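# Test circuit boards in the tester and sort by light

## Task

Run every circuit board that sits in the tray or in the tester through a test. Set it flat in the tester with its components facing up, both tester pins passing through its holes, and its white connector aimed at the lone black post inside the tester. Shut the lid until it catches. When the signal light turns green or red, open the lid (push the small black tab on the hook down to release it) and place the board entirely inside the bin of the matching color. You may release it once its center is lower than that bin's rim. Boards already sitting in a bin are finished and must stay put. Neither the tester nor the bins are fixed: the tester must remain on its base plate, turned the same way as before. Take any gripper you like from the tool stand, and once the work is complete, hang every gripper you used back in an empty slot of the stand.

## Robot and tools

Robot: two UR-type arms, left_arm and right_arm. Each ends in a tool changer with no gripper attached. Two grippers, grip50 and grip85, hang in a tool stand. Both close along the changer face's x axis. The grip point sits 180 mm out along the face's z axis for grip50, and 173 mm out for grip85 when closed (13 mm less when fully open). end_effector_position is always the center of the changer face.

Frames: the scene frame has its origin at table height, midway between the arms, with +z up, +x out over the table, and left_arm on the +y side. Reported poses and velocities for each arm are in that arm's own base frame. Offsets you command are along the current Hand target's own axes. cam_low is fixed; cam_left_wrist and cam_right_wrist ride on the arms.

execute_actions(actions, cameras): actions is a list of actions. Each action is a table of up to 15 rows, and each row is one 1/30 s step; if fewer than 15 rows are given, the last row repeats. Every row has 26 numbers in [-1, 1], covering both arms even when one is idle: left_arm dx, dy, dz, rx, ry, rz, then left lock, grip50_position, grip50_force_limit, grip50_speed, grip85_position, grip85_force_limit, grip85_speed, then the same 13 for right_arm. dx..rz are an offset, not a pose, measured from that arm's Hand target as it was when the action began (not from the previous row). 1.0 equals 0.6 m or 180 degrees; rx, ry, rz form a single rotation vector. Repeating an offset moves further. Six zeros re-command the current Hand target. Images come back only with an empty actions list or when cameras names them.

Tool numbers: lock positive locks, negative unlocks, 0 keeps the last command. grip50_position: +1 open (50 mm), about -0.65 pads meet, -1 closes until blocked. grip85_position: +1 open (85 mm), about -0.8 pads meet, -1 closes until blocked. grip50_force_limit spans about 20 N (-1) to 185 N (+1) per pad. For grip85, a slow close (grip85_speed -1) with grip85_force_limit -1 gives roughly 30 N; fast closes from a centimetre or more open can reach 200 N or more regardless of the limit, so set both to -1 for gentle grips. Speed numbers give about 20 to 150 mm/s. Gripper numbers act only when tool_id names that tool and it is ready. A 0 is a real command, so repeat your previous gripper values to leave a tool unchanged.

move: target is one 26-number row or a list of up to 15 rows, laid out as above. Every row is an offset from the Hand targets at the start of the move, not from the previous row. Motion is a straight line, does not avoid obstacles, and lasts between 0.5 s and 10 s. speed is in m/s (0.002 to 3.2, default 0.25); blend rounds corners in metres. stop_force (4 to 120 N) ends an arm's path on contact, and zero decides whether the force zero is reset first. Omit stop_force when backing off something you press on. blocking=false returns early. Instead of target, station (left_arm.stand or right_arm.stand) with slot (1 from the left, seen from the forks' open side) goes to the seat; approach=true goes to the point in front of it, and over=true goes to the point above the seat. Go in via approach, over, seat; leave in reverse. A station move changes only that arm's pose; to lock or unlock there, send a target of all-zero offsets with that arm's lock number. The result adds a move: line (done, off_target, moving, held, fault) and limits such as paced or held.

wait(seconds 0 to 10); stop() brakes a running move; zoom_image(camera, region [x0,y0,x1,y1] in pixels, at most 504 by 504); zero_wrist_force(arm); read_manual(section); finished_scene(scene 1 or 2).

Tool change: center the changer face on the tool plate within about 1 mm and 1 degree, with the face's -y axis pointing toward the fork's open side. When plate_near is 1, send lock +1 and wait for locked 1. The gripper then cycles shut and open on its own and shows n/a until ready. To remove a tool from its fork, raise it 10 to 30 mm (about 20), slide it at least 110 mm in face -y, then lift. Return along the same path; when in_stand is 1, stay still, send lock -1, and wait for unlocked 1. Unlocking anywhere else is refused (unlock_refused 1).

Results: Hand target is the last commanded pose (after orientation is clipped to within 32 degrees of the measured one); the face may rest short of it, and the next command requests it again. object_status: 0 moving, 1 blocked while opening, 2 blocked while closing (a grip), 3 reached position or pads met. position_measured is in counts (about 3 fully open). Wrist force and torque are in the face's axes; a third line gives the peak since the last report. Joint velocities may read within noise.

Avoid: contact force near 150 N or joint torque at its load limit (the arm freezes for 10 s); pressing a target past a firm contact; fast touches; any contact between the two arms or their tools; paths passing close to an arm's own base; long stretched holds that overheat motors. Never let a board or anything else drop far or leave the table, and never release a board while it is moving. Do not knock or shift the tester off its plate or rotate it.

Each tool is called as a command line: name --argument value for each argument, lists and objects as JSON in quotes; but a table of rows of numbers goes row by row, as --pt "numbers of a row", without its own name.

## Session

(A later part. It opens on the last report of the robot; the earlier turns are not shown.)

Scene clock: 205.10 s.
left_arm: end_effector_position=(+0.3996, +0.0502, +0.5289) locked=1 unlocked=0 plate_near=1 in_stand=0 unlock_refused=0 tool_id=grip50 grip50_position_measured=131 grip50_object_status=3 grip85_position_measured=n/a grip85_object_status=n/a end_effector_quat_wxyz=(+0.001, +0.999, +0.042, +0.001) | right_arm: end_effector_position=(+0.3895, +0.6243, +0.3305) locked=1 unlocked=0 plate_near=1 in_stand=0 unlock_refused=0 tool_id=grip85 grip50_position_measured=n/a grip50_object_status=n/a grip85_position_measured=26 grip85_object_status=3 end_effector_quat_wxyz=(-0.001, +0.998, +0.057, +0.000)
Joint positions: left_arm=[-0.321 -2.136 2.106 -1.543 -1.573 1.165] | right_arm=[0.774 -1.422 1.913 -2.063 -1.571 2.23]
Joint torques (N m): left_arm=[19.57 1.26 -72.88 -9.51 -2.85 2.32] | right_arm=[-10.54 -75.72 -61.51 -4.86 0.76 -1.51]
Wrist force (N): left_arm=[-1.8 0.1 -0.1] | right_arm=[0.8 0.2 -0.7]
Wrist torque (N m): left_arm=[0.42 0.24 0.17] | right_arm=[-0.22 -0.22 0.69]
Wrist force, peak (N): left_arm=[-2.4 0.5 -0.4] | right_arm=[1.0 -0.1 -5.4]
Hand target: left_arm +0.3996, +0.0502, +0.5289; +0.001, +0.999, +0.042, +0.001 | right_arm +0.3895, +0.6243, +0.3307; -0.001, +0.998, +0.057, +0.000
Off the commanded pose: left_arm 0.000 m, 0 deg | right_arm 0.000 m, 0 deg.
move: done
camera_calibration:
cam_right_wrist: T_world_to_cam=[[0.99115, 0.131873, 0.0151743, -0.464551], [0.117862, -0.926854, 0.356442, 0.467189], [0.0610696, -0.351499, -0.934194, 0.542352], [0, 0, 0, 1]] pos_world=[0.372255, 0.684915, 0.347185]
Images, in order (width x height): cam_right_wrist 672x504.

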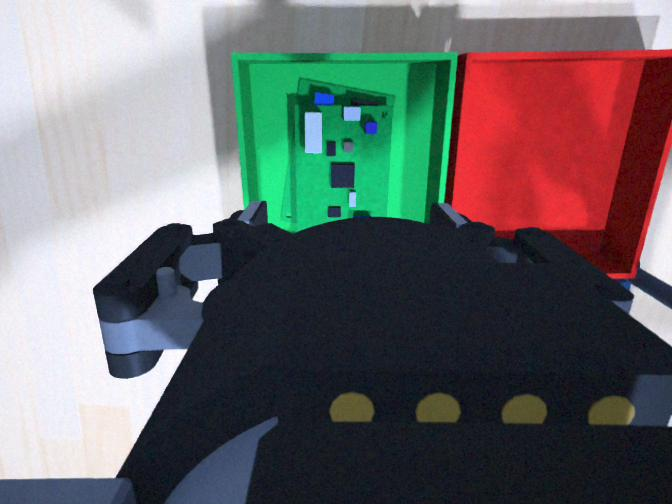

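move --pt "0 0 0 0 0 0 0 0.145 -1 -1 1 1 1 0.2562 0.6007 0.0512 0 0 0 0 1 1 1 0.86 -1 -1" --pt "0 0 0 0 0 0 0 0.145 -1 -1 1 1 1 0.2562 0.6007 0.1845 0 0 0 0 1 1 1 0.86 -1 -1" --speed '[0.4,0.2]' --blend 0.01 --cameras '["cam_right_wrist","cam_low"]'

zoom_image --camera "cam_right_wrist" --region '[220, 80, 480, 240]'

Scene clock: 208.47 s.
left_arm: end_effector_position=(+0.3996, +0.0502, +0.5289) locked=1 unlocked=0 plate_near=1 in_stand=0 unlock_refused=0 tool_id=grip50 grip50_position_measured=131 grip50_object_status=3 grip85_position_measured=n/a grip85_object_status=n/a end_effector_quat_wxyz=(+0.001, +0.999, +0.042, +0.001) | right_arm: end_effector_position=(+0.5834, +0.2839, +0.2199) locked=1 unlocked=0 plate_near=1 in_stand=0 unlock_refused=0 tool_id=grip85 grip50_position_measured=n/a grip50_object_status=n/a grip85_position_measured=21 grip85_object_status=3 end_effector_quat_wxyz=(-0.001, +0.998, +0.057, +0.000)
Joint positions: left_arm=[-0.321 -2.136 2.106 -1.543 -1.573 1.165] | right_arm=[0.181 -1.441 2.172 -2.302 -1.57 1.637]
Joint torques (N m): left_arm=[18.26 -1.89 -72.45 -10.22 -3 1.84] | right_arm=[-11.36 -42.21 -34.24 -9.73 2.46 -1.47]
Wrist force (N): left_arm=[-2.4 0.0 0.2] | right_arm=[1.3 0.2 -0.3]
Wrist torque (N m): left_arm=[0.42 0.28 0.18] | right_arm=[-0.22 -0.30 0.68]
Wrist force, peak (N): left_arm=[-2.6 0.2 -0.6] | right_arm=[3.2 5.7 -3.2]
Hand target: left_arm +0.3996, +0.0502, +0.5289; +0.001, +0.999, +0.042, +0.001 | right_arm +0.5835, +0.2839, +0.2197; -0.001, +0.998, +0.057, +0.000
Off the commanded pose: left_arm 0.000 m, 0 deg | right_arm 0.000 m, 0 deg.
move: done
camera_calibration:
cam_right_wrist: T_world_to_cam=[[0.991156, 0.131839, 0.0150816, -0.610236], [0.117863, -0.926858, 0.356431, 0.168249], [0.06097, -0.351502, -0.9342, 0.307591], [0, 0, 0, 1]] pos_world=[0.566255, 0.344515, 0.236586]
Images, in order (width x height): cam_low 672x504, cam_right_wrist 672x504.

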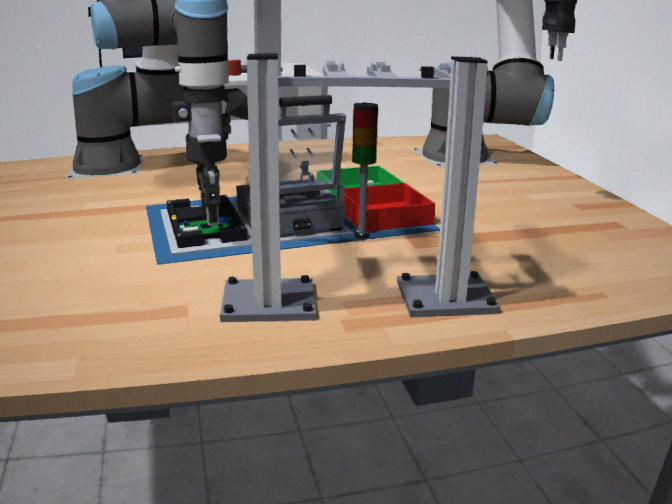

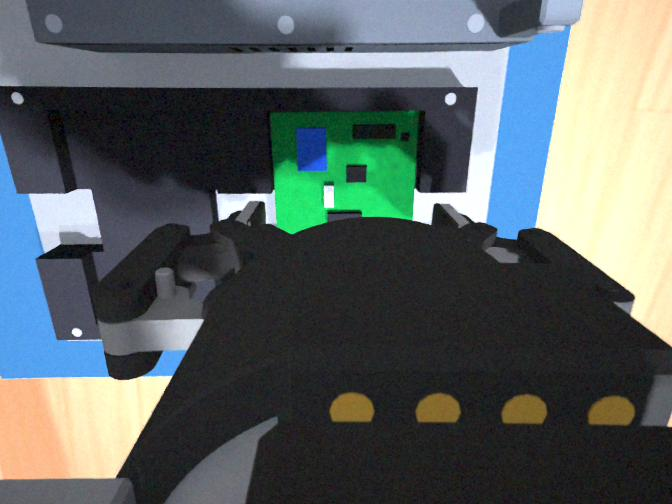

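Scaled by 1.938.

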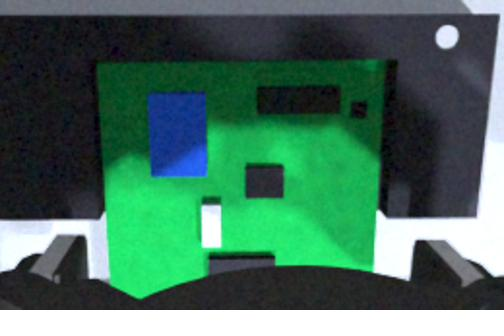

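move --target '[0,0,0,0,0,0,0,0.145,-1,-1,1,1,1,-0.0008,0,0.0473,0,0,0,0,1,1,1,0.86,-1,-1]' --speed 0.04 --stop_force 8

move --target '[0,0,0,0,0,0,0,0.145,-1,-1,1,1,1,0,0,0,0,0,0,0,1,1,1,-1,-0.4,-1]' --speed 0.03

move --target '[0,0,0,0,0,0,0,0.145,-1,-1,1,1,1,0,0,-0.0333,0,0,0,0,1,1,1,-1,-0.4,-1]' --speed 0.03 --cameras '["cam_right_wrist"]'

zoom_image --camera "cam_right_wrist" --region '[220, 80, 480, 240]'

Scene clock: 212.70 s.
left_arm: end_effector_position=(+0.3996, +0.0502, +0.5289) locked=1 unlocked=0 plate_near=1 in_stand=0 unlock_refused=0 tool_id=grip50 grip50_position_measured=131 grip50_object_status=3 grip85_position_measured=n/a grip85_object_status=n/a end_effector_quat_wxyz=(+0.001, +0.999, +0.042, +0.001) | right_arm: end_effector_position=(+0.5830, +0.2839, +0.1914) locked=1 unlocked=0 plate_near=1 in_stand=0 unlock_refused=0 tool_id=grip85 grip50_position_measured=n/a grip50_object_status=n/a grip85_position_measured=21 grip85_object_status=3 end_effector_quat_wxyz=(-0.001, +0.998, +0.057, +0.000)
Joint positions: left_arm=[-0.321 -2.136 2.106 -1.543 -1.573 1.165] | right_arm=[0.181 -1.402 2.193 -2.363 -1.57 1.637]
Joint torques (N m): left_arm=[18.34 -1.36 -72.09 -10.14 -2.88 2.25] | right_arm=[15.89 -44.73 -31.87 -9.56 2.47 2.93]
Wrist force (N): left_arm=[-1.9 0.2 -0.4] | right_arm=[1.5 11.3 -1.5]
Wrist torque (N m): left_arm=[0.43 0.24 0.19] | right_arm=[-2.09 -0.27 0.16]
Wrist force, peak (N): left_arm=[-2.5 -0.1 -0.3] | right_arm=[1.9 11.3 -1.4]
Hand target: left_arm +0.3996, +0.0502, +0.5289; +0.001, +0.999, +0.042, +0.001 | right_arm +0.5830, +0.2839, +0.1914; -0.001, +0.998, +0.057, +0.000
Off the commanded pose: left_arm 0.000 m, 0 deg | right_arm 0.000 m, 0 deg.
move: done

Scene clock: 213.50 s.
left_arm: end_effector_position=(+0.3996, +0.0502, +0.5289) locked=1 unlocked=0 plate_near=1 in_stand=0 unlock_refused=0 tool_id=grip50 grip50_position_measured=131 grip50_object_status=3 grip85_position_measured=n/a grip85_object_status=n/a end_effector_quat_wxyz=(+0.001, +0.999, +0.042, +0.001) | right_arm: end_effector_position=(+0.5830, +0.2839, +0.1913) locked=1 unlocked=0 plate_near=1 in_stand=0 unlock_refused=0 tool_id=grip85 grip50_position_measured=n/a grip50_object_status=n/a grip85_position_measured=46 grip85_object_status=0 end_effector_quat_wxyz=(-0.001, +0.998, +0.057, +0.000)
Joint positions: left_arm=[-0.321 -2.136 2.106 -1.543 -1.573 1.165] | right_arm=[0.181 -1.402 2.193 -2.363 -1.57 1.637]
Joint torques (N m): left_arm=[17.75 -0.35 -72.61 -9.99 -2.7 2.38] | right_arm=[9.8 -46.4 -40.21 -9.82 2.46 2.39]
Wrist force (N): left_arm=[-1.9 -0.2 -0.1] | right_arm=[-13.7 9.6 -23.4]
Wrist torque (N m): left_arm=[0.41 0.24 0.18] | right_arm=[-1.79 -3.13 0.08]
Wrist force, peak (N): left_arm=[-2.4 -0.1 -0.3] | right_arm=[-13.8 9.0 -24.2]
Hand target: left_arm +0.3996, +0.0502, +0.5289; +0.001, +0.999, +0.042, +0.001 | right_arm +0.5830, +0.2839, +0.1914; -0.001, +0.998, +0.057, +0.000
Off the commanded pose: left_arm 0.000 m, 0 deg | right_arm 0.000 m, 0 deg.
move: done

Scene clock: 214.60 s.
left_arm: end_effector_position=(+0.3996, +0.0502, +0.5289) locked=1 unlocked=0 plate_near=1 in_stand=0 unlock_refused=0 tool_id=grip50 grip50_position_measured=131 grip50_object_status=3 grip85_position_measured=n/a grip85_object_status=n/a end_effector_quat_wxyz=(+0.001, +0.999, +0.042, +0.001) | right_arm: end_effector_position=(+0.5830, +0.2839, +0.2112) locked=1 unlocked=0 plate_near=1 in_stand=0 unlock_refused=0 tool_id=grip85 grip50_position_measured=n/a grip50_object_status=n/a grip85_position_measured=46 grip85_object_status=2 end_effector_quat_wxyz=(-0.001, +0.998, +0.057, +0.000)
Joint positions: left_arm=[-0.321 -2.136 2.106 -1.543 -1.573 1.165] | right_arm=[0.181 -1.43 2.179 -2.321 -1.57 1.637]
Joint torques (N m): left_arm=[18.68 -2.52 -71.37 -9.63 -2.7 2.03] | right_arm=[-7.64 -69.74 -54.47 -4.43 2.16 -0.07]
Wrist force (N): left_arm=[-2.0 -0.2 -0.6] | right_arm=[1.8 0.5 -0.2]
Wrist torque (N m): left_arm=[0.40 0.25 0.18] | right_arm=[-0.19 -0.33 0.66]
Wrist force, peak (N): left_arm=[-2.5 0.0 -0.3] | right_arm=[-13.8 9.1 -24.1]
Hand target: left_arm +0.3996, +0.0502, +0.5289; +0.001, +0.999, +0.042, +0.001 | right_arm +0.5830, +0.2839, +0.2113; -0.001, +0.998, +0.057, +0.000
Off the commanded pose: left_arm 0.000 m, 0 deg | right_arm 0.000 m, 0 deg.
move: done
camera_calibration:
cam_right_wrist: T_world_to_cam=[[0.991156, 0.131839, 0.0150816, -0.609609], [0.117863, -0.926858, 0.356431, 0.171409], [0.06097, -0.351502, -0.9342, 0.299494], [0, 0, 0, 1]] pos_world=[0.565755, 0.344515, 0.227886]
Images, in order (width x height): cam_right_wrist 672x504.

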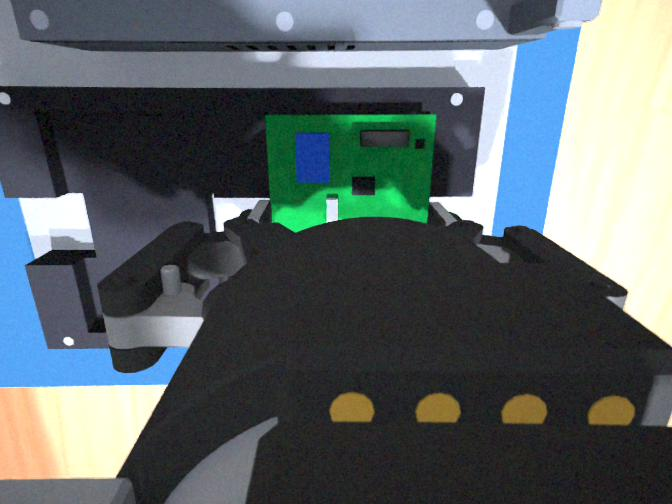

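Scaled by 1.938.

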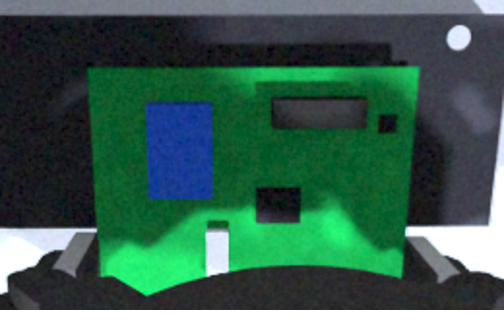

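move --pt "0 0 0 0 0 0 0 0.145 -1 -1 1 1 1 0 0 -0.25 0 0 0 0 1 1 1 -1 -0.4 -1" --pt "0 0 0 0 0 0 0 0.145 -1 -1 1 1 1 -0.1321 -0.2098 -0.2667 0 0 -0.5 0 1 1 1 -1 -0.4 -1" --pt "0 0 0 0 0 0 0 0.145 -1 -1 1 1 1 -0.0741 -0.4096 -0.215 0 0 -0.9999 0 1 1 1 -1 -0.4 -1" --speed '[0.2,0.4,0.4]' --blend 0.03 --cameras '["cam_right_wrist","cam_low"]'

zoom_image --camera "cam_right_wrist" --region '[220, 0, 480, 220]'

Scene clock: 227.70 s.
left_arm: end_effector_position=(+0.3996, +0.0502, +0.5289) locked=1 unlocked=0 plate_near=1 in_stand=0 unlock_refused=0 tool_id=grip50 grip50_position_measured=131 grip50_object_status=3 grip85_position_measured=n/a grip85_object_status=n/a end_effector_quat_wxyz=(+0.001, +0.999, +0.042, +0.001) | right_arm: end_effector_position=(+0.5106, +0.5228, +0.3405) locked=1 unlocked=0 plate_near=1 in_stand=0 unlock_refused=0 tool_id=grip85 grip50_position_measured=n/a grip50_object_status=n/a grip85_position_measured=46 grip85_object_status=2 end_effector_quat_wxyz=(+0.000, -0.057, +0.998, +0.001)
Joint positions: left_arm=[-0.321 -2.136 2.106 -1.543 -1.573 1.165] | right_arm=[0.556 -1.438 1.912 -2.045 -1.57 -1.128]
Joint torques (N m): left_arm=[16.28 -1.97 -71.22 -9.62 -2.59 1.7] | right_arm=[9.43 -52.25 -62.05 -9.78 2.3 -1.35]
Wrist force (N): left_arm=[-2.4 -0.1 -0.1] | right_arm=[1.6 0.3 -0.1]
Wrist torque (N m): left_arm=[0.41 0.28 0.17] | right_arm=[-0.22 -0.30 0.68]
Wrist force, peak (N): left_arm=[-2.6 0.6 -0.2] | right_arm=[1.7 0.4 3.7]
Hand target: left_arm +0.3996, +0.0502, +0.5289; +0.001, +0.999, +0.042, +0.001 | right_arm +0.5107, +0.5228, +0.3405; +0.000, -0.057, +0.998, +0.001
Off the commanded pose: left_arm 0.000 m, 0 deg | right_arm 0.000 m, 0 deg.
move: done
camera_calibration:
cam_right_wrist: T_world_to_cam=[[-0.991264, -0.131215, 0.0133548, 0.57911], [-0.117773, 0.926179, 0.358219, -0.493852], [-0.0593725, 0.353517, -0.933542, 0.201394], [0, 0, 0, 1]] pos_world=[0.527846, 0.462187, 0.357183]
Images, in order (width x height): cam_low 672x504, cam_right_wrist 672x504.

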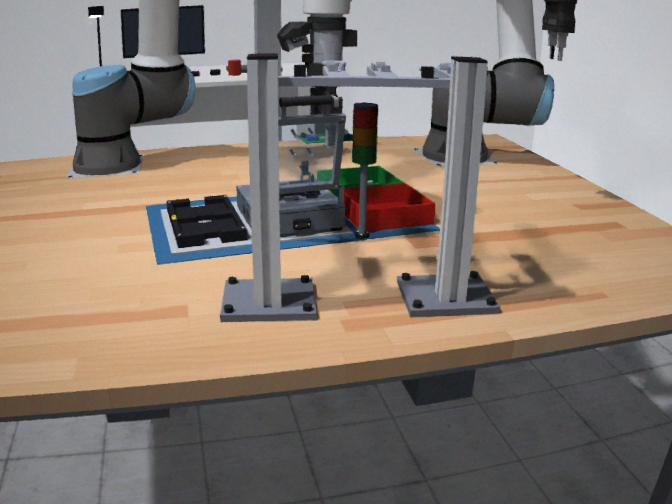

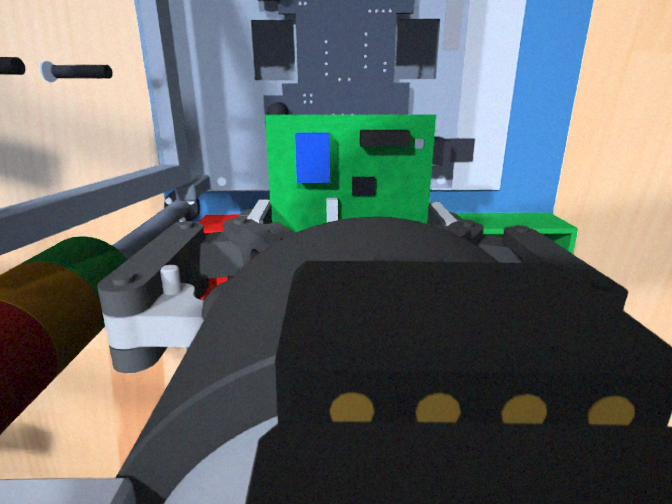

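Scaled by 1.938.

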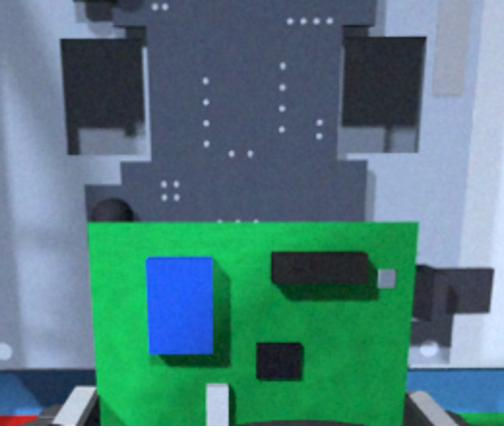

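move --target '[0,0,0,0,0,0,0,0.145,-1,-1,1,1,1,0.0013,-0.0833,0.0,0,0,0,0,1,1,1,-1,-0.4,-1]' --speed 0.15 --cameras '["cam_right_wrist"]'

zoom_image --camera "cam_right_wrist" --region '[220, 0, 480, 160]'

Scene clock: 231.17 s.
left_arm: end_effector_position=(+0.3996, +0.0502, +0.5289) locked=1 unlocked=0 plate_near=1 in_stand=0 unlock_refused=0 tool_id=grip50 grip50_position_measured=131 grip50_object_status=3 grip85_position_measured=n/a grip85_object_status=n/a end_effector_quat_wxyz=(+0.001, +0.999, +0.042, +0.001) | right_arm: end_effector_position=(+0.5156, +0.4733, +0.3405) locked=1 unlocked=0 plate_near=1 in_stand=0 unlock_refused=0 tool_id=grip85 grip50_position_measured=n/a grip50_object_status=n/a grip85_position_measured=46 grip85_object_status=2 end_effector_quat_wxyz=(+0.000, -0.057, +0.998, +0.000)
Joint positions: left_arm=[-0.321 -2.136 2.106 -1.543 -1.573 1.165] | right_arm=[0.491 -1.488 1.968 -2.052 -1.57 -1.194]
Joint torques (N m): left_arm=[17.08 0.89 -70.56 -9.74 -2.71 1.97] | right_arm=[-9.86 -68.47 -41.81 -9.59 1.89 -1.8]
Wrist force (N): left_arm=[-2.0 0.5 -0.2] | right_arm=[1.5 -0.1 -0.1]
Wrist torque (N m): left_arm=[0.45 0.25 0.18] | right_arm=[-0.24 -0.30 0.68]
Wrist force, peak (N): left_arm=[-2.5 0.3 -0.4] | right_arm=[1.2 2.9 -0.9]
Hand target: left_arm +0.3996, +0.0502, +0.5289; +0.001, +0.999, +0.042, +0.001 | right_arm +0.5156, +0.4731, +0.3405; +0.000, -0.057, +0.998, +0.001
Off the commanded pose: left_arm 0.000 m, 0 deg | right_arm 0.000 m, 0 deg.
move: done
camera_calibration:
cam_right_wrist: T_world_to_cam=[[-0.991222, -0.131528, 0.0133545, 0.577582], [-0.118071, 0.92617, 0.358146, -0.447205], [-0.0594749, 0.353426, -0.93357, 0.219193], [0, 0, 0, 1]] pos_world=[0.532747, 0.412688, 0.357083]
Images, in order (width x height): cam_right_wrist 672x504.

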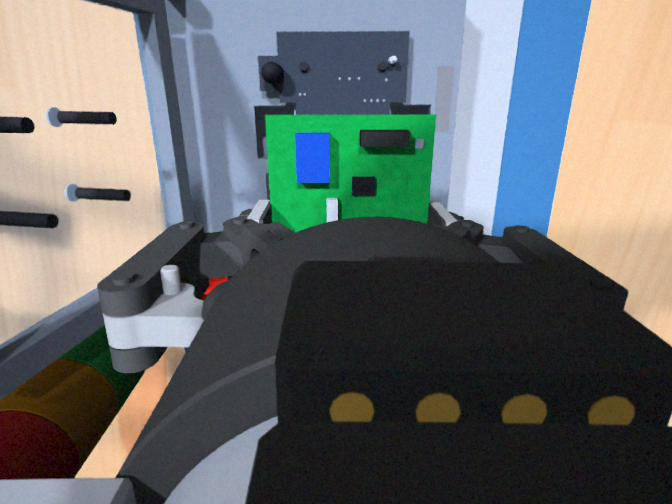

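Scaled by 1.938.

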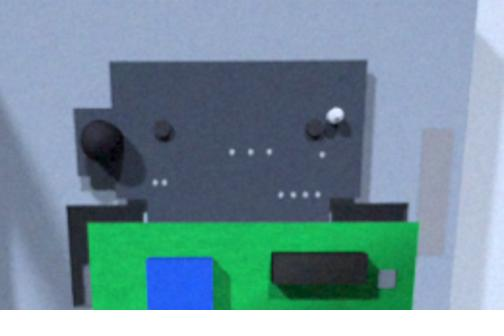

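move --pt "0 0 0 0 0 0 0 0.145 -1 -1 1 1 1 -0.0035 -0.0663 0.05 0 0 0 0 1 1 1 -1 -0.4 -1" --pt "0 0 0 0 0 0 0 0.145 -1 -1 1 1 1 -0.0035 -0.0663 0.1242 0 0 0 0 1 1 1 -1 -0.4 -1" --speed '[0.15,0.08]' --blend 0.005 --cameras '["cam_right_wrist"]'

zoom_image --camera "cam_right_wrist" --region '[380, 110, 460, 170]'

zoom_image --camera "cam_right_wrist" --region '[220, 40, 500, 220]'

Scene clock: 237.00 s.
left_arm: end_effector_position=(+0.3996, +0.0502, +0.5289) locked=1 unlocked=0 plate_near=1 in_stand=0 unlock_refused=0 tool_id=grip50 grip50_position_measured=131 grip50_object_status=3 grip85_position_measured=n/a grip85_object_status=n/a end_effector_quat_wxyz=(+0.001, +0.999, +0.042, +0.001) | right_arm: end_effector_position=(+0.5222, +0.4339, +0.2661) locked=1 unlocked=0 plate_near=1 in_stand=0 unlock_refused=0 tool_id=grip85 grip50_position_measured=n/a grip50_object_status=n/a grip85_position_measured=46 grip85_object_status=2 end_effector_quat_wxyz=(+0.000, -0.057, +0.998, +0.001)
Joint positions: left_arm=[-0.321 -2.136 2.106 -1.543 -1.573 1.165] | right_arm=[0.434 -1.45 2.078 -2.2 -1.57 -1.251]
Joint torques (N m): left_arm=[18.37 -0.93 -71.2 -9.81 -3.07 1.78] | right_arm=[-11.78 -46.36 -37.81 -9.8 2.3 -1.51]
Wrist force (N): left_arm=[-2.0 0.0 -0.5] | right_arm=[1.4 0.2 -0.1]
Wrist torque (N m): left_arm=[0.41 0.25 0.18] | right_arm=[-0.23 -0.28 0.67]
Wrist force, peak (N): left_arm=[-2.6 -0.4 -0.5] | right_arm=[1.6 2.7 -2.0]
Hand target: left_arm +0.3996, +0.0502, +0.5289; +0.001, +0.999, +0.042, +0.001 | right_arm +0.5222, +0.4339, +0.2659; +0.000, -0.057, +0.998, +0.001
Off the commanded pose: left_arm 0.000 m, 0 deg | right_arm 0.000 m, 0 deg.
move: done
camera_calibration:
cam_right_wrist: T_world_to_cam=[[-0.991217, -0.13156, 0.0134345, 0.580021], [-0.118066, 0.926133, 0.358244, -0.383293], [-0.0595727, 0.353511, -0.933531, 0.164068], [0, 0, 0, 1]] pos_world=[0.539447, 0.373288, 0.282683]
Images, in order (width x height): cam_right_wrist 672x504.

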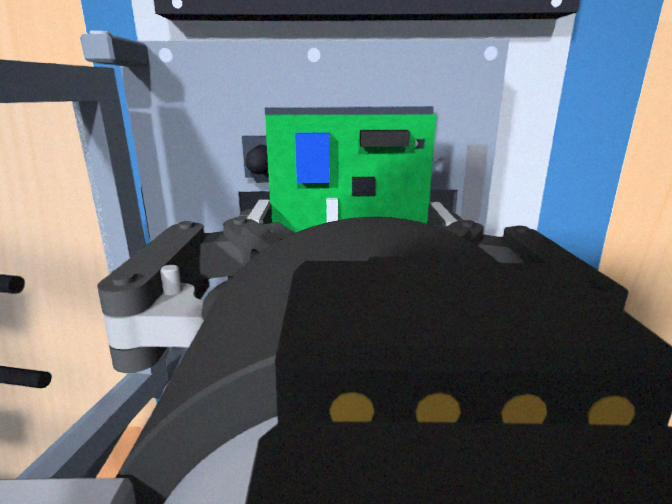

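Scaled by 6.300.

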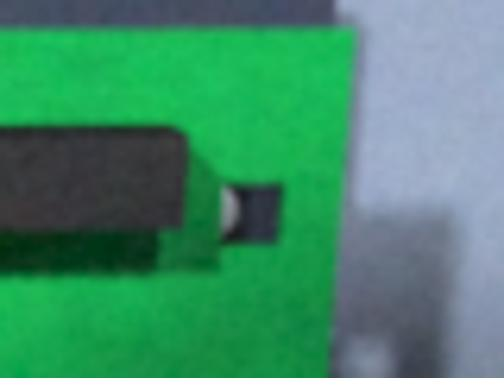

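Scaled by 1.800.

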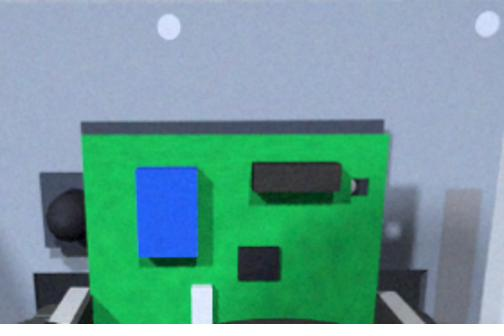

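move --target '[0,0,0,0,0,0,0,0.145,-1,-1,1,1,1,-0.0003,0.0017,0.0115,0,0,0,0,1,1,1,-1,-0.4,-1]' --speed 0.05 --stop_force 5 --cameras '["cam_right_wrist"]'

zoom_image --camera "cam_right_wrist" --region '[380, 110, 460, 170]'

Scene clock: 240.70 s.
left_arm: end_effector_position=(+0.3996, +0.0502, +0.5289) locked=1 unlocked=0 plate_near=1 in_stand=0 unlock_refused=0 tool_id=grip50 grip50_position_measured=131 grip50_object_status=3 grip85_position_measured=n/a grip85_object_status=n/a end_effector_quat_wxyz=(+0.001, +0.999, +0.042, +0.001) | right_arm: end_effector_position=(+0.5223, +0.4349, +0.2590) locked=1 unlocked=0 plate_near=1 in_stand=0 unlock_refused=0 tool_id=grip85 grip50_position_measured=n/a grip50_object_status=n/a grip85_position_measured=46 grip85_object_status=2 end_effector_quat_wxyz=(+0.000, -0.057, +0.998, +0.001)
Joint positions: left_arm=[-0.321 -2.136 2.106 -1.543 -1.573 1.165] | right_arm=[0.435 -1.441 2.083 -2.214 -1.57 -1.25]
Joint torques (N m): left_arm=[14.96 -0.13 -71.26 -9.53 -2.83 1.84] | right_arm=[10.89 -47.87 -37.75 -9.65 2.05 2.57]
Wrist force (N): left_arm=[-2.0 -0.3 -0.3] | right_arm=[1.3 0.5 -0.2]
Wrist torque (N m): left_arm=[0.40 0.25 0.18] | right_arm=[-0.21 -0.27 0.44]
Wrist force, peak (N): left_arm=[-2.5 -0.3 0.0] | right_arm=[1.6 0.3 -0.5]
Hand target: left_arm +0.3996, +0.0502, +0.5289; +0.001, +0.999, +0.042, +0.001 | right_arm +0.5223, +0.4349, +0.2590; +0.000, -0.057, +0.998, +0.001
Off the commanded pose: left_arm 0.000 m, 0 deg | right_arm 0.000 m, 0 deg.
move: done
camera_calibration:
cam_right_wrist: T_world_to_cam=[[-0.991217, -0.13156, 0.0134345, 0.580246], [-0.118066, 0.926133, 0.358244, -0.381712], [-0.0595727, 0.353511, -0.933531, 0.15718], [0, 0, 0, 1]] pos_world=[0.539447, 0.374288, 0.275683]
Images, in order (width x height): cam_right_wrist 672x504.

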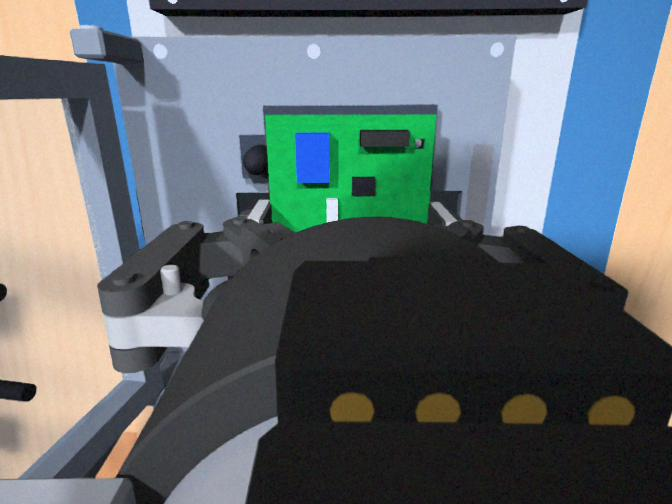

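Scaled by 6.300.

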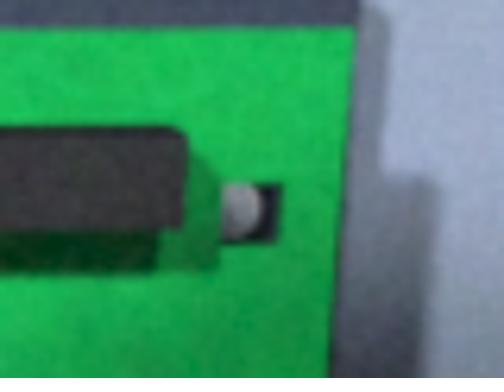

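move --target '[0,0,0,0,0,0,0,0.145,-1,-1,1,1,1,0.0,0.0005,0.0083,0,0,0,0,1,1,1,-1,-0.4,-1]' --speed 0.03 --stop_force 5 --cameras '["cam_right_wrist"]'

zoom_image --camera "cam_right_wrist" --region '[380, 110, 460, 170]'

Scene clock: 243.23 s.
left_arm: end_effector_position=(+0.3996, +0.0502, +0.5289) locked=1 unlocked=0 plate_near=1 in_stand=0 unlock_refused=0 tool_id=grip50 grip50_position_measured=131 grip50_object_status=3 grip85_position_measured=n/a grip85_object_status=n/a end_effector_quat_wxyz=(+0.001, +0.999, +0.042, +0.001) | right_arm: end_effector_position=(+0.5223, +0.4352, +0.2541) locked=1 unlocked=0 plate_near=1 in_stand=0 unlock_refused=0 tool_id=grip85 grip50_position_measured=n/a grip50_object_status=n/a grip85_position_measured=46 grip85_object_status=2 end_effector_quat_wxyz=(+0.000, -0.057, +0.998, +0.001)
Joint positions: left_arm=[-0.321 -2.136 2.106 -1.543 -1.573 1.165] | right_arm=[0.435 -1.435 2.087 -2.224 -1.57 -1.249]
Joint torques (N m): left_arm=[16.88 -2.35 -71.81 -9.65 -2.73 1.69] | right_arm=[8.04 -46.91 -40.76 -12.47 1.07 2.7]
Wrist force (N): left_arm=[-2.2 -0.2 -0.6] | right_arm=[9.2 -1.3 -2.7]
Wrist torque (N m): left_arm=[0.41 0.26 0.18] | right_arm=[-0.06 1.05 0.08]
Wrist force, peak (N): left_arm=[-2.4 -0.3 -0.6] | right_arm=[9.5 -1.0 -3.3]
Hand target: left_arm +0.3996, +0.0502, +0.5289; +0.001, +0.999, +0.042, +0.001 | right_arm +0.5223, +0.4352, +0.2541; +0.000, -0.057, +0.998, +0.001
Off the commanded pose: left_arm 0.000 m, 0 deg | right_arm 0.000 m, 0 deg.
move: done
camera_calibration:
cam_right_wrist: T_world_to_cam=[[-0.991217, -0.13156, 0.0134345, 0.580353], [-0.118066, 0.926133, 0.358244, -0.380198], [-0.0595727, 0.353511, -0.933531, 0.152406], [0, 0, 0, 1]] pos_world=[0.539447, 0.374588, 0.270683]
Images, in order (width x height): cam_right_wrist 672x504.

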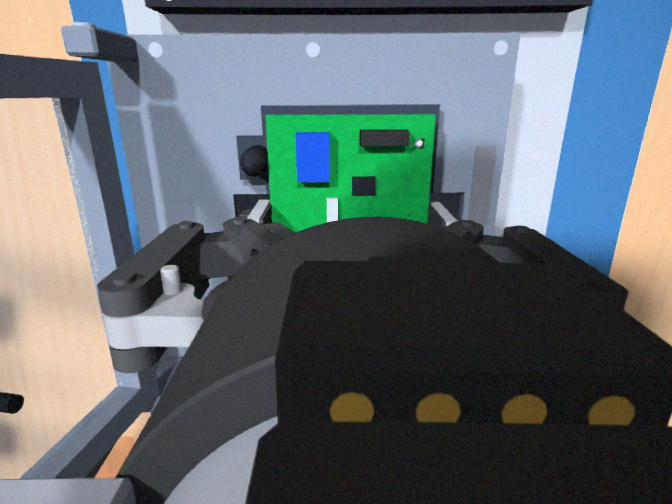

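Scaled by 6.300.

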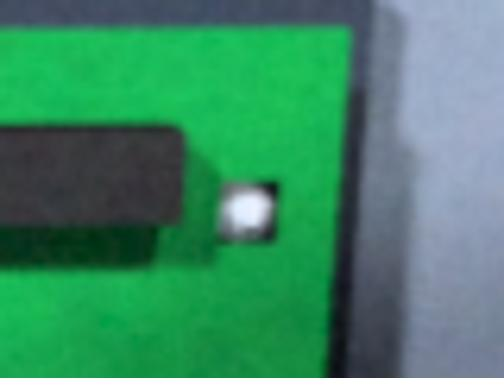

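move --target '[0,0,0,0,0,0,0,0.145,-1,-1,1,1,1,0.0009,0.0,0.0,0,0,0,0,1,1,1,-1,-0.4,-1]' --speed 0.02

move --target '[0,0,0,0,0,0,0,0.145,-1,-1,1,1,1,0.0,0.0,0.0150,0,0,0,0,1,1,1,-1,-0.4,-1]' --speed 0.02 --stop_force 8 --cameras '["cam_right_wrist"]'

zoom_image --camera "cam_right_wrist" --region '[220, 60, 480, 220]'

Scene clock: 245.50 s.
left_arm: end_effector_position=(+0.3996, +0.0502, +0.5289) locked=1 unlocked=0 plate_near=1 in_stand=0 unlock_refused=0 tool_id=grip50 grip50_position_measured=131 grip50_object_status=3 grip85_position_measured=n/a grip85_object_status=n/a end_effector_quat_wxyz=(+0.001, +0.999, +0.042, +0.001) | right_arm: end_effector_position=(+0.5218, +0.4352, +0.2541) locked=1 unlocked=0 plate_near=1 in_stand=0 unlock_refused=0 tool_id=grip85 grip50_position_measured=n/a grip50_object_status=n/a grip85_position_measured=46 grip85_object_status=2 end_effector_quat_wxyz=(+0.000, -0.057, +0.998, +0.001)
Joint positions: left_arm=[-0.321 -2.136 2.106 -1.543 -1.573 1.165] | right_arm=[0.436 -1.436 2.088 -2.224 -1.57 -1.249]
Joint torques (N m): left_arm=[15.94 -0.63 -69.83 -9.51 -2.54 1.73] | right_arm=[10.53 -70.44 -37.26 -9.71 0.23 2.56]
Wrist force (N): left_arm=[-1.8 0.1 -0.2] | right_arm=[1.3 0.3 -0.3]
Wrist torque (N m): left_arm=[0.43 0.23 0.18] | right_arm=[-0.21 -0.28 0.38]
Wrist force, peak (N): left_arm=[-2.5 0.4 -0.3] | right_arm=[9.7 -1.7 -2.6]
Hand target: left_arm +0.3996, +0.0502, +0.5289; +0.001, +0.999, +0.042, +0.001 | right_arm +0.5217, +0.4352, +0.2541; +0.000, -0.057, +0.998, +0.001
Off the commanded pose: left_arm 0.000 m, 0 deg | right_arm 0.000 m, 0 deg.
move: done

Scene clock: 247.13 s.
left_arm: end_effector_position=(+0.3996, +0.0502, +0.5289) locked=1 unlocked=0 plate_near=1 in_stand=0 unlock_refused=0 tool_id=grip50 grip50_position_measured=131 grip50_object_status=3 grip85_position_measured=n/a grip85_object_status=n/a end_effector_quat_wxyz=(+0.001, +0.999, +0.042, +0.001) | right_arm: end_effector_position=(+0.5217, +0.4352, +0.2475) locked=1 unlocked=0 plate_near=1 in_stand=0 unlock_refused=0 tool_id=grip85 grip50_position_measured=n/a grip50_object_status=n/a grip85_position_measured=46 grip85_object_status=2 end_effector_quat_wxyz=(+0.000, -0.057, +0.998, +0.001)
Joint positions: left_arm=[-0.321 -2.136 2.106 -1.543 -1.573 1.165] | right_arm=[0.436 -1.429 2.094 -2.237 -1.57 -1.249]
Joint torques (N m): left_arm=[17.33 -1.64 -71.53 -9.46 -2.7 2.14] | right_arm=[5.85 -64.9 -54.13 -4.56 -1.85 2.34]
Wrist force (N): left_arm=[-2.2 0.0 -0.4] | right_arm=[4.4 3.6 -7.4]
Wrist torque (N m): left_arm=[0.43 0.27 0.18] | right_arm=[-0.89 0.24 0.09]
Wrist force, peak (N): left_arm=[-2.3 0.3 -0.5] | right_arm=[8.4 1.6 -19.1]
Hand target: left_arm +0.3996, +0.0502, +0.5289; +0.001, +0.999, +0.042, +0.001 | right_arm +0.5217, +0.4352, +0.2476; +0.000, -0.057, +0.998, +0.001 (not the last commanded pose)
Off the commanded pose: left_arm 0.000 m, 0 deg | right_arm 0.002 m, 0 deg.
move: contact (right_arm)
camera_calibration:
cam_right_wrist: T_world_to_cam=[[-0.991206, -0.131648, 0.013387, 0.579984], [-0.118159, 0.926087, 0.358331, -0.377885], [-0.0595711, 0.353598, -0.933499, 0.146266], [0, 0, 0, 1]] pos_world=[0.538947, 0.374588, 0.264183]
Images, in order (width x height): cam_right_wrist 672x504.

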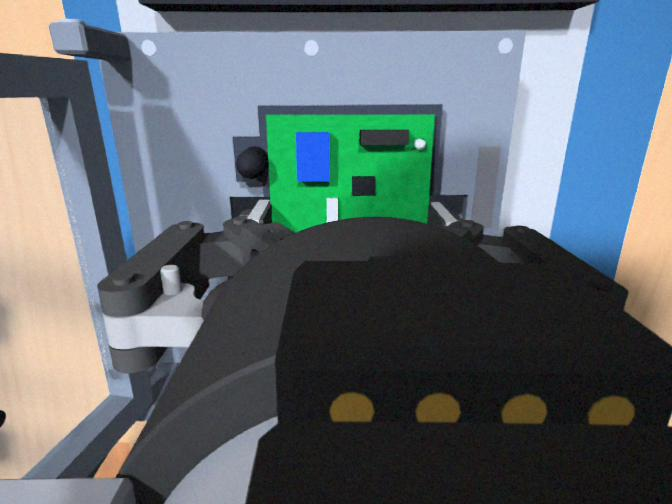

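Scaled by 1.938.

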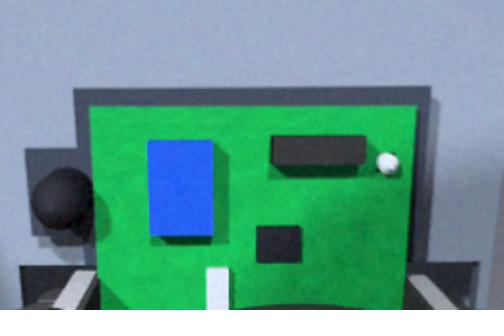

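move --target '[0,0,0,0,0,0,0,0.145,-1,-1,1,1,1,0.0004,0.0003,0.0067,0,0,0,0,1,1,1,-1,-0.4,-1]' --speed 0.015 --stop_force 12

Scene clock: 249.77 s.
left_arm: end_effector_position=(+0.3996, +0.0502, +0.5289) locked=1 unlocked=0 plate_near=1 in_stand=0 unlock_refused=0 tool_id=grip50 grip50_position_measured=131 grip50_object_status=3 grip85_position_measured=n/a grip85_object_status=n/a end_effector_quat_wxyz=(+0.001, +0.999, +0.042, +0.001) | right_arm: end_effector_position=(+0.5218, +0.4353, +0.2470) locked=1 unlocked=0 plate_near=1 in_stand=0 unlock_refused=0 tool_id=grip85 grip50_position_measured=n/a grip50_object_status=n/a grip85_position_measured=46 grip85_object_status=2 end_effector_quat_wxyz=(+0.001, -0.057, +0.998, +0.001)
Joint positions: left_arm=[-0.321 -2.136 2.106 -1.543 -1.573 1.165] | right_arm=[0.436 -1.428 2.094 -2.238 -1.57 -1.249]
Joint torques (N m): left_arm=[16.4 -0.75 -70.89 -9.45 -2.7 1.76] | right_arm=[-3.73 -59.89 -53.05 -6.29 -1.77 -0.47]
Wrist force (N): left_arm=[-2.3 0.2 -0.2] | right_arm=[10.2 -1.3 -18.0]
Wrist torque (N m): left_arm=[0.43 0.27 0.18] | right_arm=[-0.12 1.30 0.05]
Wrist force, peak (N): left_arm=[-2.5 0.2 0.0] | right_arm=[9.3 -0.5 -20.3]
Hand target: left_arm +0.3996, +0.0502, +0.5289; +0.001, +0.999, +0.042, +0.001 | right_arm +0.5218, +0.4353, +0.2470; +0.001, -0.057, +0.998, +0.001 (not the last commanded pose)
Off the commanded pose: left_arm 0.000 m, 0 deg | right_arm 0.004 m, 0 deg.
move: contact (right_arm)

move --target '[0,0,0,0,0,0,0,0.145,-1,-1,1,1,1,0,0,0,0,0,0,0,1,1,1,0.86,-1,-1]' --speed 0.03

move --target '[0,0,0,0,0,0,0,0.145,-1,-1,1,1,1,0,0,-0.0667,0,0,0,0,1,1,1,0.86,-1,-1]' --speed 0.06 --cameras '["cam_right_wrist"]'

zoom_image --camera "cam_right_wrist" --region '[220, 60, 480, 220]'

Scene clock: 251.50 s.
left_arm: end_effector_position=(+0.3996, +0.0502, +0.5289) locked=1 unlocked=0 plate_near=1 in_stand=0 unlock_refused=0 tool_id=grip50 grip50_position_measured=131 grip50_object_status=3 grip85_position_measured=n/a grip85_object_status=n/a end_effector_quat_wxyz=(+0.001, +0.999, +0.042, +0.001) | right_arm: end_effector_position=(+0.5218, +0.4353, +0.2470) locked=1 unlocked=0 plate_near=1 in_stand=0 unlock_refused=0 tool_id=grip85 grip50_position_measured=n/a grip50_object_status=n/a grip85_position_measured=21 grip85_object_status=0 end_effector_quat_wxyz=(+0.001, -0.057, +0.998, +0.001)
Joint positions: left_arm=[-0.321 -2.136 2.106 -1.543 -1.573 1.165] | right_arm=[0.436 -1.428 2.094 -2.238 -1.57 -1.249]
Joint torques (N m): left_arm=[18.97 0.04 -70.89 -9.34 -2.91 1.97] | right_arm=[-11.84 -59.39 -52.74 -8.49 -1.99 -1.08]
Wrist force (N): left_arm=[-2.0 0.0 -0.3] | right_arm=[1.4 0.2 -0.6]
Wrist torque (N m): left_arm=[0.42 0.25 0.18] | right_arm=[-0.22 -0.28 0.38]
Wrist force, peak (N): left_arm=[-2.5 0.2 -0.1] | right_arm=[10.1 -0.7 -19.0]
Hand target: left_arm +0.3996, +0.0502, +0.5289; +0.001, +0.999, +0.042, +0.001 | right_arm +0.5218, +0.4353, +0.2470; +0.001, -0.057, +0.998, +0.001
Off the commanded pose: left_arm 0.000 m, 0 deg | right_arm 0.000 m, 0 deg.
move: done

Scene clock: 252.67 s.
left_arm: end_effector_position=(+0.3996, +0.0502, +0.5289) locked=1 unlocked=0 plate_near=1 in_stand=0 unlock_refused=0 tool_id=grip50 grip50_position_measured=131 grip50_object_status=3 grip85_position_measured=n/a grip85_object_status=n/a end_effector_quat_wxyz=(+0.001, +0.999, +0.042, +0.001) | right_arm: end_effector_position=(+0.5217, +0.4352, +0.2869) locked=1 unlocked=0 plate_near=1 in_stand=0 unlock_refused=0 tool_id=grip85 grip50_position_measured=n/a grip50_object_status=n/a grip85_position_measured=21 grip85_object_status=3 end_effector_quat_wxyz=(+0.001, -0.057, +0.998, +0.001)
Joint positions: left_arm=[-0.321 -2.136 2.106 -1.543 -1.573 1.165] | right_arm=[0.436 -1.472 2.059 -2.159 -1.57 -1.249]
Joint torques (N m): left_arm=[15.05 -1.51 -70.98 -9.3 -2.82 1.6] | right_arm=[-11.73 -65.85 -58.44 -4.97 -1.73 -1.37]
Wrist force (N): left_arm=[-2.3 -0.4 -0.3] | right_arm=[1.4 0.4 -0.5]
Wrist torque (N m): left_arm=[0.39 0.27 0.18] | right_arm=[-0.22 -0.29 0.39]
Wrist force, peak (N): left_arm=[-2.3 -0.4 -0.3] | right_arm=[1.3 0.4 -2.0]
Hand target: left_arm +0.3996, +0.0502, +0.5289; +0.001, +0.999, +0.042, +0.001 | right_arm +0.5217, +0.4352, +0.2871; +0.001, -0.057, +0.998, +0.001
Off the commanded pose: left_arm 0.000 m, 0 deg | right_arm 0.000 m, 0 deg.
move: done
camera_calibration:
cam_right_wrist: T_world_to_cam=[[-0.991205, -0.131679, 0.01315, 0.579542], [-0.118267, 0.926035, 0.35843, -0.39192], [-0.0593752, 0.353722, -0.933464, 0.18279], [0, 0, 0, 1]] pos_world=[0.538947, 0.374589, 0.303483]
Images, in order (width x height): cam_right_wrist 672x504.

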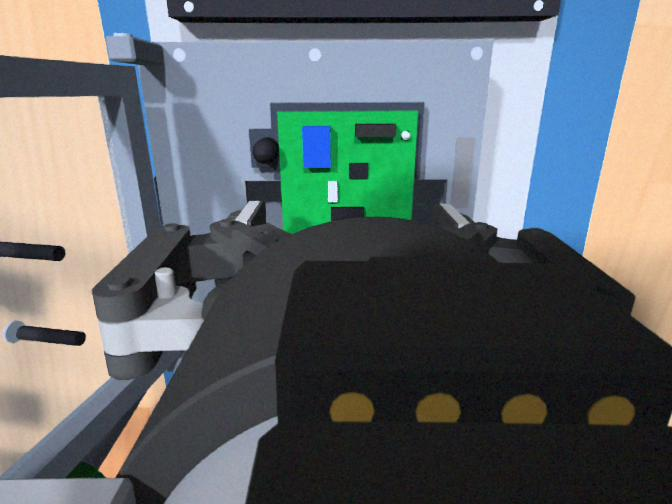

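Scaled by 1.938.

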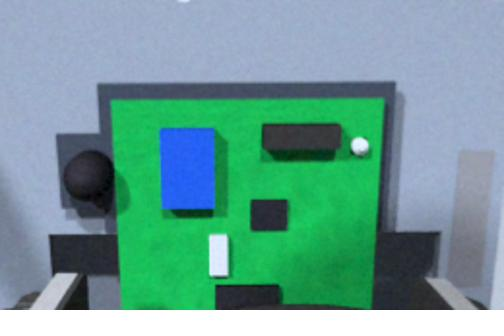

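move --target '[0.0488,0.4226,-0.0518,0,0,0,0,0.145,-1,-1,1,1,1,0,0,-0.1217,0,0,0,0,1,1,1,0.86,-1,-1]' --speed 0.35

move --pt "0.1419 0.6137 0.0 0 0 0 0 0.145 -1 -1 1 1 1 -0.0645 -0.4353 0 0 0 0 0 1 1 1 0.86 -1 -1" --pt "0.1419 0.6137 0.1 0 0 0 0 0.145 -1 -1 1 1 1 -0.0645 -0.4353 0 0 0 0 0 1 1 1 0.86 -1 -1" --speed '[0.3,0.1]' --blend 0.005 --cameras '["cam_left_wrist","cam_low"]'

zoom_image --camera "cam_left_wrist" --region '[200, 40, 500, 240]'

Scene clock: 260.03 s.
left_arm: end_effector_position=(+0.4499, -0.1997, +0.5607) locked=1 unlocked=0 plate_near=1 in_stand=0 unlock_refused=0 tool_id=grip50 grip50_position_measured=131 grip50_object_status=3 grip85_position_measured=n/a grip85_object_status=n/a end_effector_quat_wxyz=(+0.001, +0.999, +0.042, +0.001) end_effector_velocity=(+0.001, -0.003, +0.001) end_effector_angular_velocity=(+0.001, -0.001, -0.002) | right_arm: end_effector_position=(+0.5217, +0.4351, +0.3600) locked=1 unlocked=0 plate_near=1 in_stand=0 unlock_refused=0 tool_id=grip85 grip50_position_measured=n/a grip50_object_status=n/a grip85_position_measured=21 grip85_object_status=3 end_effector_quat_wxyz=(+0.001, -0.057, +0.998, +0.001)
Joint positions: left_arm=[-0.779 -1.958 1.959 -1.575 -1.571 0.708] | right_arm=[0.436 -1.537 1.982 -2.017 -1.57 -1.249]
Joint velocities: left_arm=[-0.005 0.003 -0.003 0 0.001 -0.003] | right_arm=[within noise]
Joint torques (N m): left_arm=[-22.31 -13.84 -74.32 -9.97 1.81 -3.22] | right_arm=[-12.76 -64.72 -62.8 -4.59 -1.17 -1.45]
Wrist force (N): left_arm=[-1.6 0.0 -0.2] | right_arm=[1.5 0.3 -0.6]
Wrist torque (N m): left_arm=[0.43 0.24 0.48] | right_arm=[-0.23 -0.30 0.40]
Wrist force, peak (N): left_arm=[-1.9 5.3 -0.8] | right_arm=[1.6 0.3 -2.3]
Hand target: left_arm +0.4500, -0.2000, +0.5607; +0.001, +0.999, +0.042, +0.001 | right_arm +0.5217, +0.4351, +0.3601; +0.001, -0.057, +0.998, +0.001
Off the commanded pose: left_arm 0.000 m, 0 deg | right_arm 0.000 m, 0 deg.
move: done

Scene clock: 262.53 s.
left_arm: end_effector_position=(+0.5659, -0.5599, +0.5020) locked=1 unlocked=0 plate_near=1 in_stand=0 unlock_refused=0 tool_id=grip50 grip50_position_measured=131 grip50_object_status=3 grip85_position_measured=n/a grip85_object_status=n/a end_effector_quat_wxyz=(+0.001, +0.999, +0.042, +0.001) | right_arm: end_effector_position=(+0.5899, +0.1800, +0.3598) locked=1 unlocked=0 plate_near=1 in_stand=0 unlock_refused=0 tool_id=grip85 grip50_position_measured=n/a grip50_object_status=n/a grip85_position_measured=21 grip85_object_status=3 end_effector_quat_wxyz=(+0.001, -0.057, +0.998, +0.001)
Joint positions: left_arm=[-1.001 -1.418 1.59 -1.746 -1.571 0.486] | right_arm=[0.01 -1.644 2.087 -2.015 -1.57 -1.675]
Joint torques (N m): left_arm=[-22.1 -66.25 -51.57 -10.73 -2.51 -2.82] | right_arm=[-10.79 -56.49 -42.51 -4.72 2.63 -1.58]
Wrist force (N): left_arm=[-1.8 0.0 0.0] | right_arm=[1.5 0.6 -0.5]
Wrist torque (N m): left_arm=[0.44 0.25 0.50] | right_arm=[-0.22 -0.28 0.69]
Wrist force, peak (N): left_arm=[-2.7 -5.0 -0.2] | right_arm=[2.1 3.4 -0.3]
Hand target: left_arm +0.5659, -0.5599, +0.5018; +0.001, +0.999, +0.042, +0.001 | right_arm +0.5899, +0.1800, +0.3598; +0.001, -0.057, +0.998, +0.001
Off the commanded pose: left_arm 0.000 m, 0 deg | right_arm 0.000 m, 0 deg.
move: done
camera_calibration:
cam_left_wrist: T_world_to_cam=[[0.997267, 0.0724348, 0.0145274, -0.528224], [0.0631655, -0.938004, 0.34082, -0.679256], [0.038314, -0.338971, -0.940016, 0.29754], [0, 0, 0, 1]] pos_world=[0.558286, -0.498025, 0.518871]
Images, in order (width x height): cam_low 672x504, cam_left_wrist 672x504.

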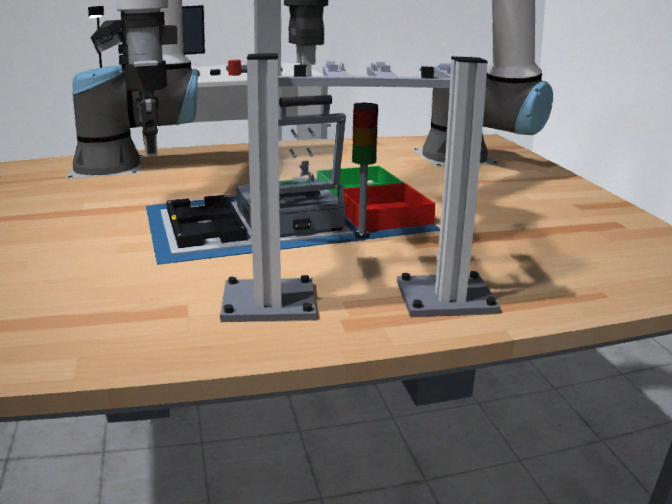

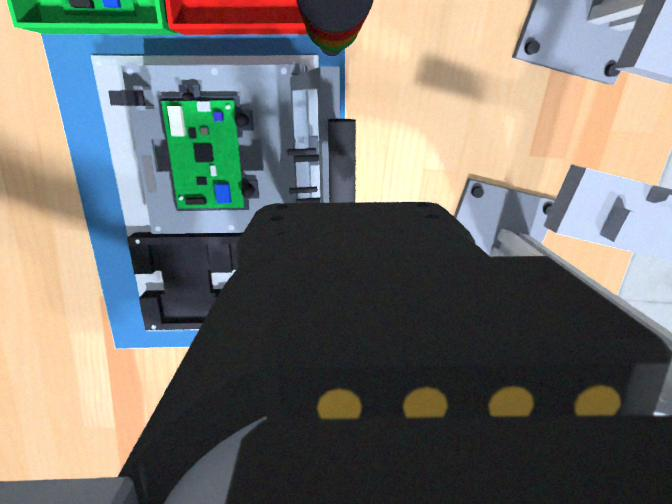

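Scaled by 1.680.

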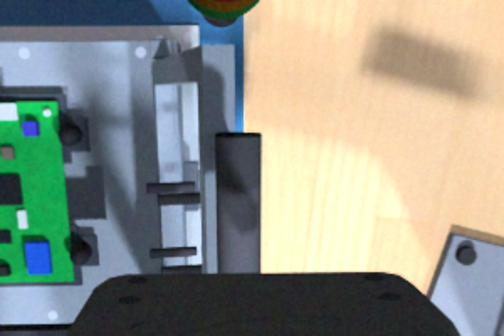

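move --target '[0,0,0.0883,0,0,0,0,0.145,-1,-1,1,1,1,0,0,0,0,0,0,0,1,1,1,0.86,-1,-1]' --speed 0.08 --stop_force 8

Scene clock: 266.63 s.
left_arm: end_effector_position=(+0.5660, -0.5600, +0.4489) locked=1 unlocked=0 plate_near=1 in_stand=0 unlock_refused=0 tool_id=grip50 grip50_position_measured=131 grip50_object_status=3 grip85_position_measured=n/a grip85_object_status=n/a end_effector_quat_wxyz=(+0.001, +0.999, +0.042, +0.001) | right_arm: end_effector_position=(+0.5899, +0.1800, +0.3598) locked=1 unlocked=0 plate_near=1 in_stand=0 unlock_refused=0 tool_id=grip85 grip50_position_measured=n/a grip50_object_status=n/a grip85_position_measured=21 grip85_object_status=3 end_effector_quat_wxyz=(+0.001, -0.057, +0.998, +0.001)
Joint positions: left_arm=[-1.001 -1.399 1.663 -1.837 -1.571 0.486] | right_arm=[0.01 -1.644 2.087 -2.015 -1.57 -1.675]
Joint torques (N m): left_arm=[-8.64 -66.95 -52.74 -10.46 -1 0.36] | right_arm=[-10.44 -54.85 -42.85 -4.65 2.35 -1.38]
Wrist force (N): left_arm=[-1.4 0.2 -0.7] | right_arm=[1.4 0.6 -0.6]
Wrist torque (N m): left_arm=[0.46 0.24 0.51] | right_arm=[-0.21 -0.27 0.69]
Wrist force, peak (N): left_arm=[-1.9 -0.2 -2.2] | right_arm=[1.7 0.8 -0.8]
Hand target: left_arm +0.5660, -0.5600, +0.4489; +0.001, +0.999, +0.042, +0.001 | right_arm +0.5899, +0.1800, +0.3598; +0.001, -0.057, +0.998, +0.001
Off the commanded pose: left_arm 0.000 m, 0 deg | right_arm 0.000 m, 0 deg.
move: done

move --pt "-0.0752 0 -0.0078 0 0 0 0 0.145 -1 -1 1 1 1 0 0 0 0 0 0 0 1 1 1 0.86 -1 -1" --pt "-0.1535 0 0.0025 0 0 0 0 0.145 -1 -1 1 1 1 0 0 0 0 0 0 0 1 1 1 0.86 -1 -1" --pt "-0.2265 0 0.0327 0 0 0 0 0.145 -1 -1 1 1 1 0 0 0 0 0 0 0 1 1 1 0.86 -1 -1" --pt "-0.2890 0 0.0808 0 0 0 0 0.145 -1 -1 1 1 1 0 0 0 0 0 0 0 1 1 1 0.86 -1 -1" --speed 0.06 --blend 0.015 --stop_force 18 --cameras '["cam_left_wrist"]'

Scene clock: 272.00 s.
left_arm: end_effector_position=(+0.3933, -0.5747, +0.4001) locked=1 unlocked=0 plate_near=1 in_stand=0 unlock_refused=0 tool_id=grip50 grip50_position_measured=131 grip50_object_status=3 grip85_position_measured=n/a grip85_object_status=n/a end_effector_quat_wxyz=(+0.001, +0.999, +0.042, +0.001) | right_arm: end_effector_position=(+0.5899, +0.1800, +0.3598) locked=1 unlocked=0 plate_near=1 in_stand=0 unlock_refused=0 tool_id=grip85 grip50_position_measured=n/a grip50_object_status=n/a grip85_position_measured=21 grip85_object_status=3 end_effector_quat_wxyz=(+0.001, -0.057, +0.998, +0.001)
Joint positions: left_arm=[-1.224 -1.537 1.906 -1.943 -1.57 0.263] | right_arm=[0.01 -1.644 2.087 -2.015 -1.57 -1.675]
Joint torques (N m): left_arm=[-27.08 -74.41 -52.1 -9.57 0.16 -2.24] | right_arm=[-10.58 -55.3 -42.62 -4.63 2.26 -1.3]
Wrist force (N): left_arm=[5.0 2.0 5.3] | right_arm=[1.6 0.5 -0.5]
Wrist torque (N m): left_arm=[-0.01 1.48 0.50] | right_arm=[-0.22 -0.28 0.69]
Wrist force, peak (N): left_arm=[5.5 2.0 6.0] | right_arm=[1.9 0.9 -0.5]
Hand target: left_arm +0.3933, -0.5747, +0.4001; +0.001, +0.999, +0.042, +0.001 | right_arm +0.5899, +0.1800, +0.3598; +0.001, -0.057, +0.998, +0.001
Off the commanded pose: left_arm 0.000 m, 0 deg | right_arm 0.000 m, 0 deg.
move: done
camera_calibration:
cam_left_wrist: T_world_to_cam=[[0.997267, 0.0724348, 0.0145274, -0.353543], [0.0631655, -0.938004, 0.34082, -0.647506], [0.038314, -0.338971, -0.940016, 0.203349], [0, 0, 0, 1]] pos_world=[0.385686, -0.512825, 0.416971]
Images, in order (width x height): cam_left_wrist 672x504.

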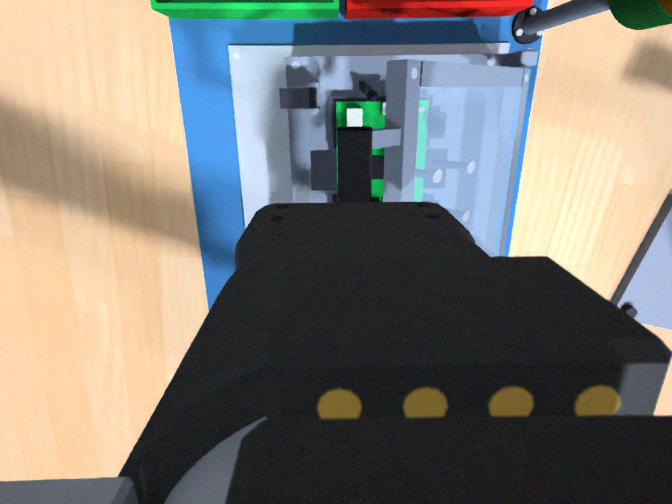

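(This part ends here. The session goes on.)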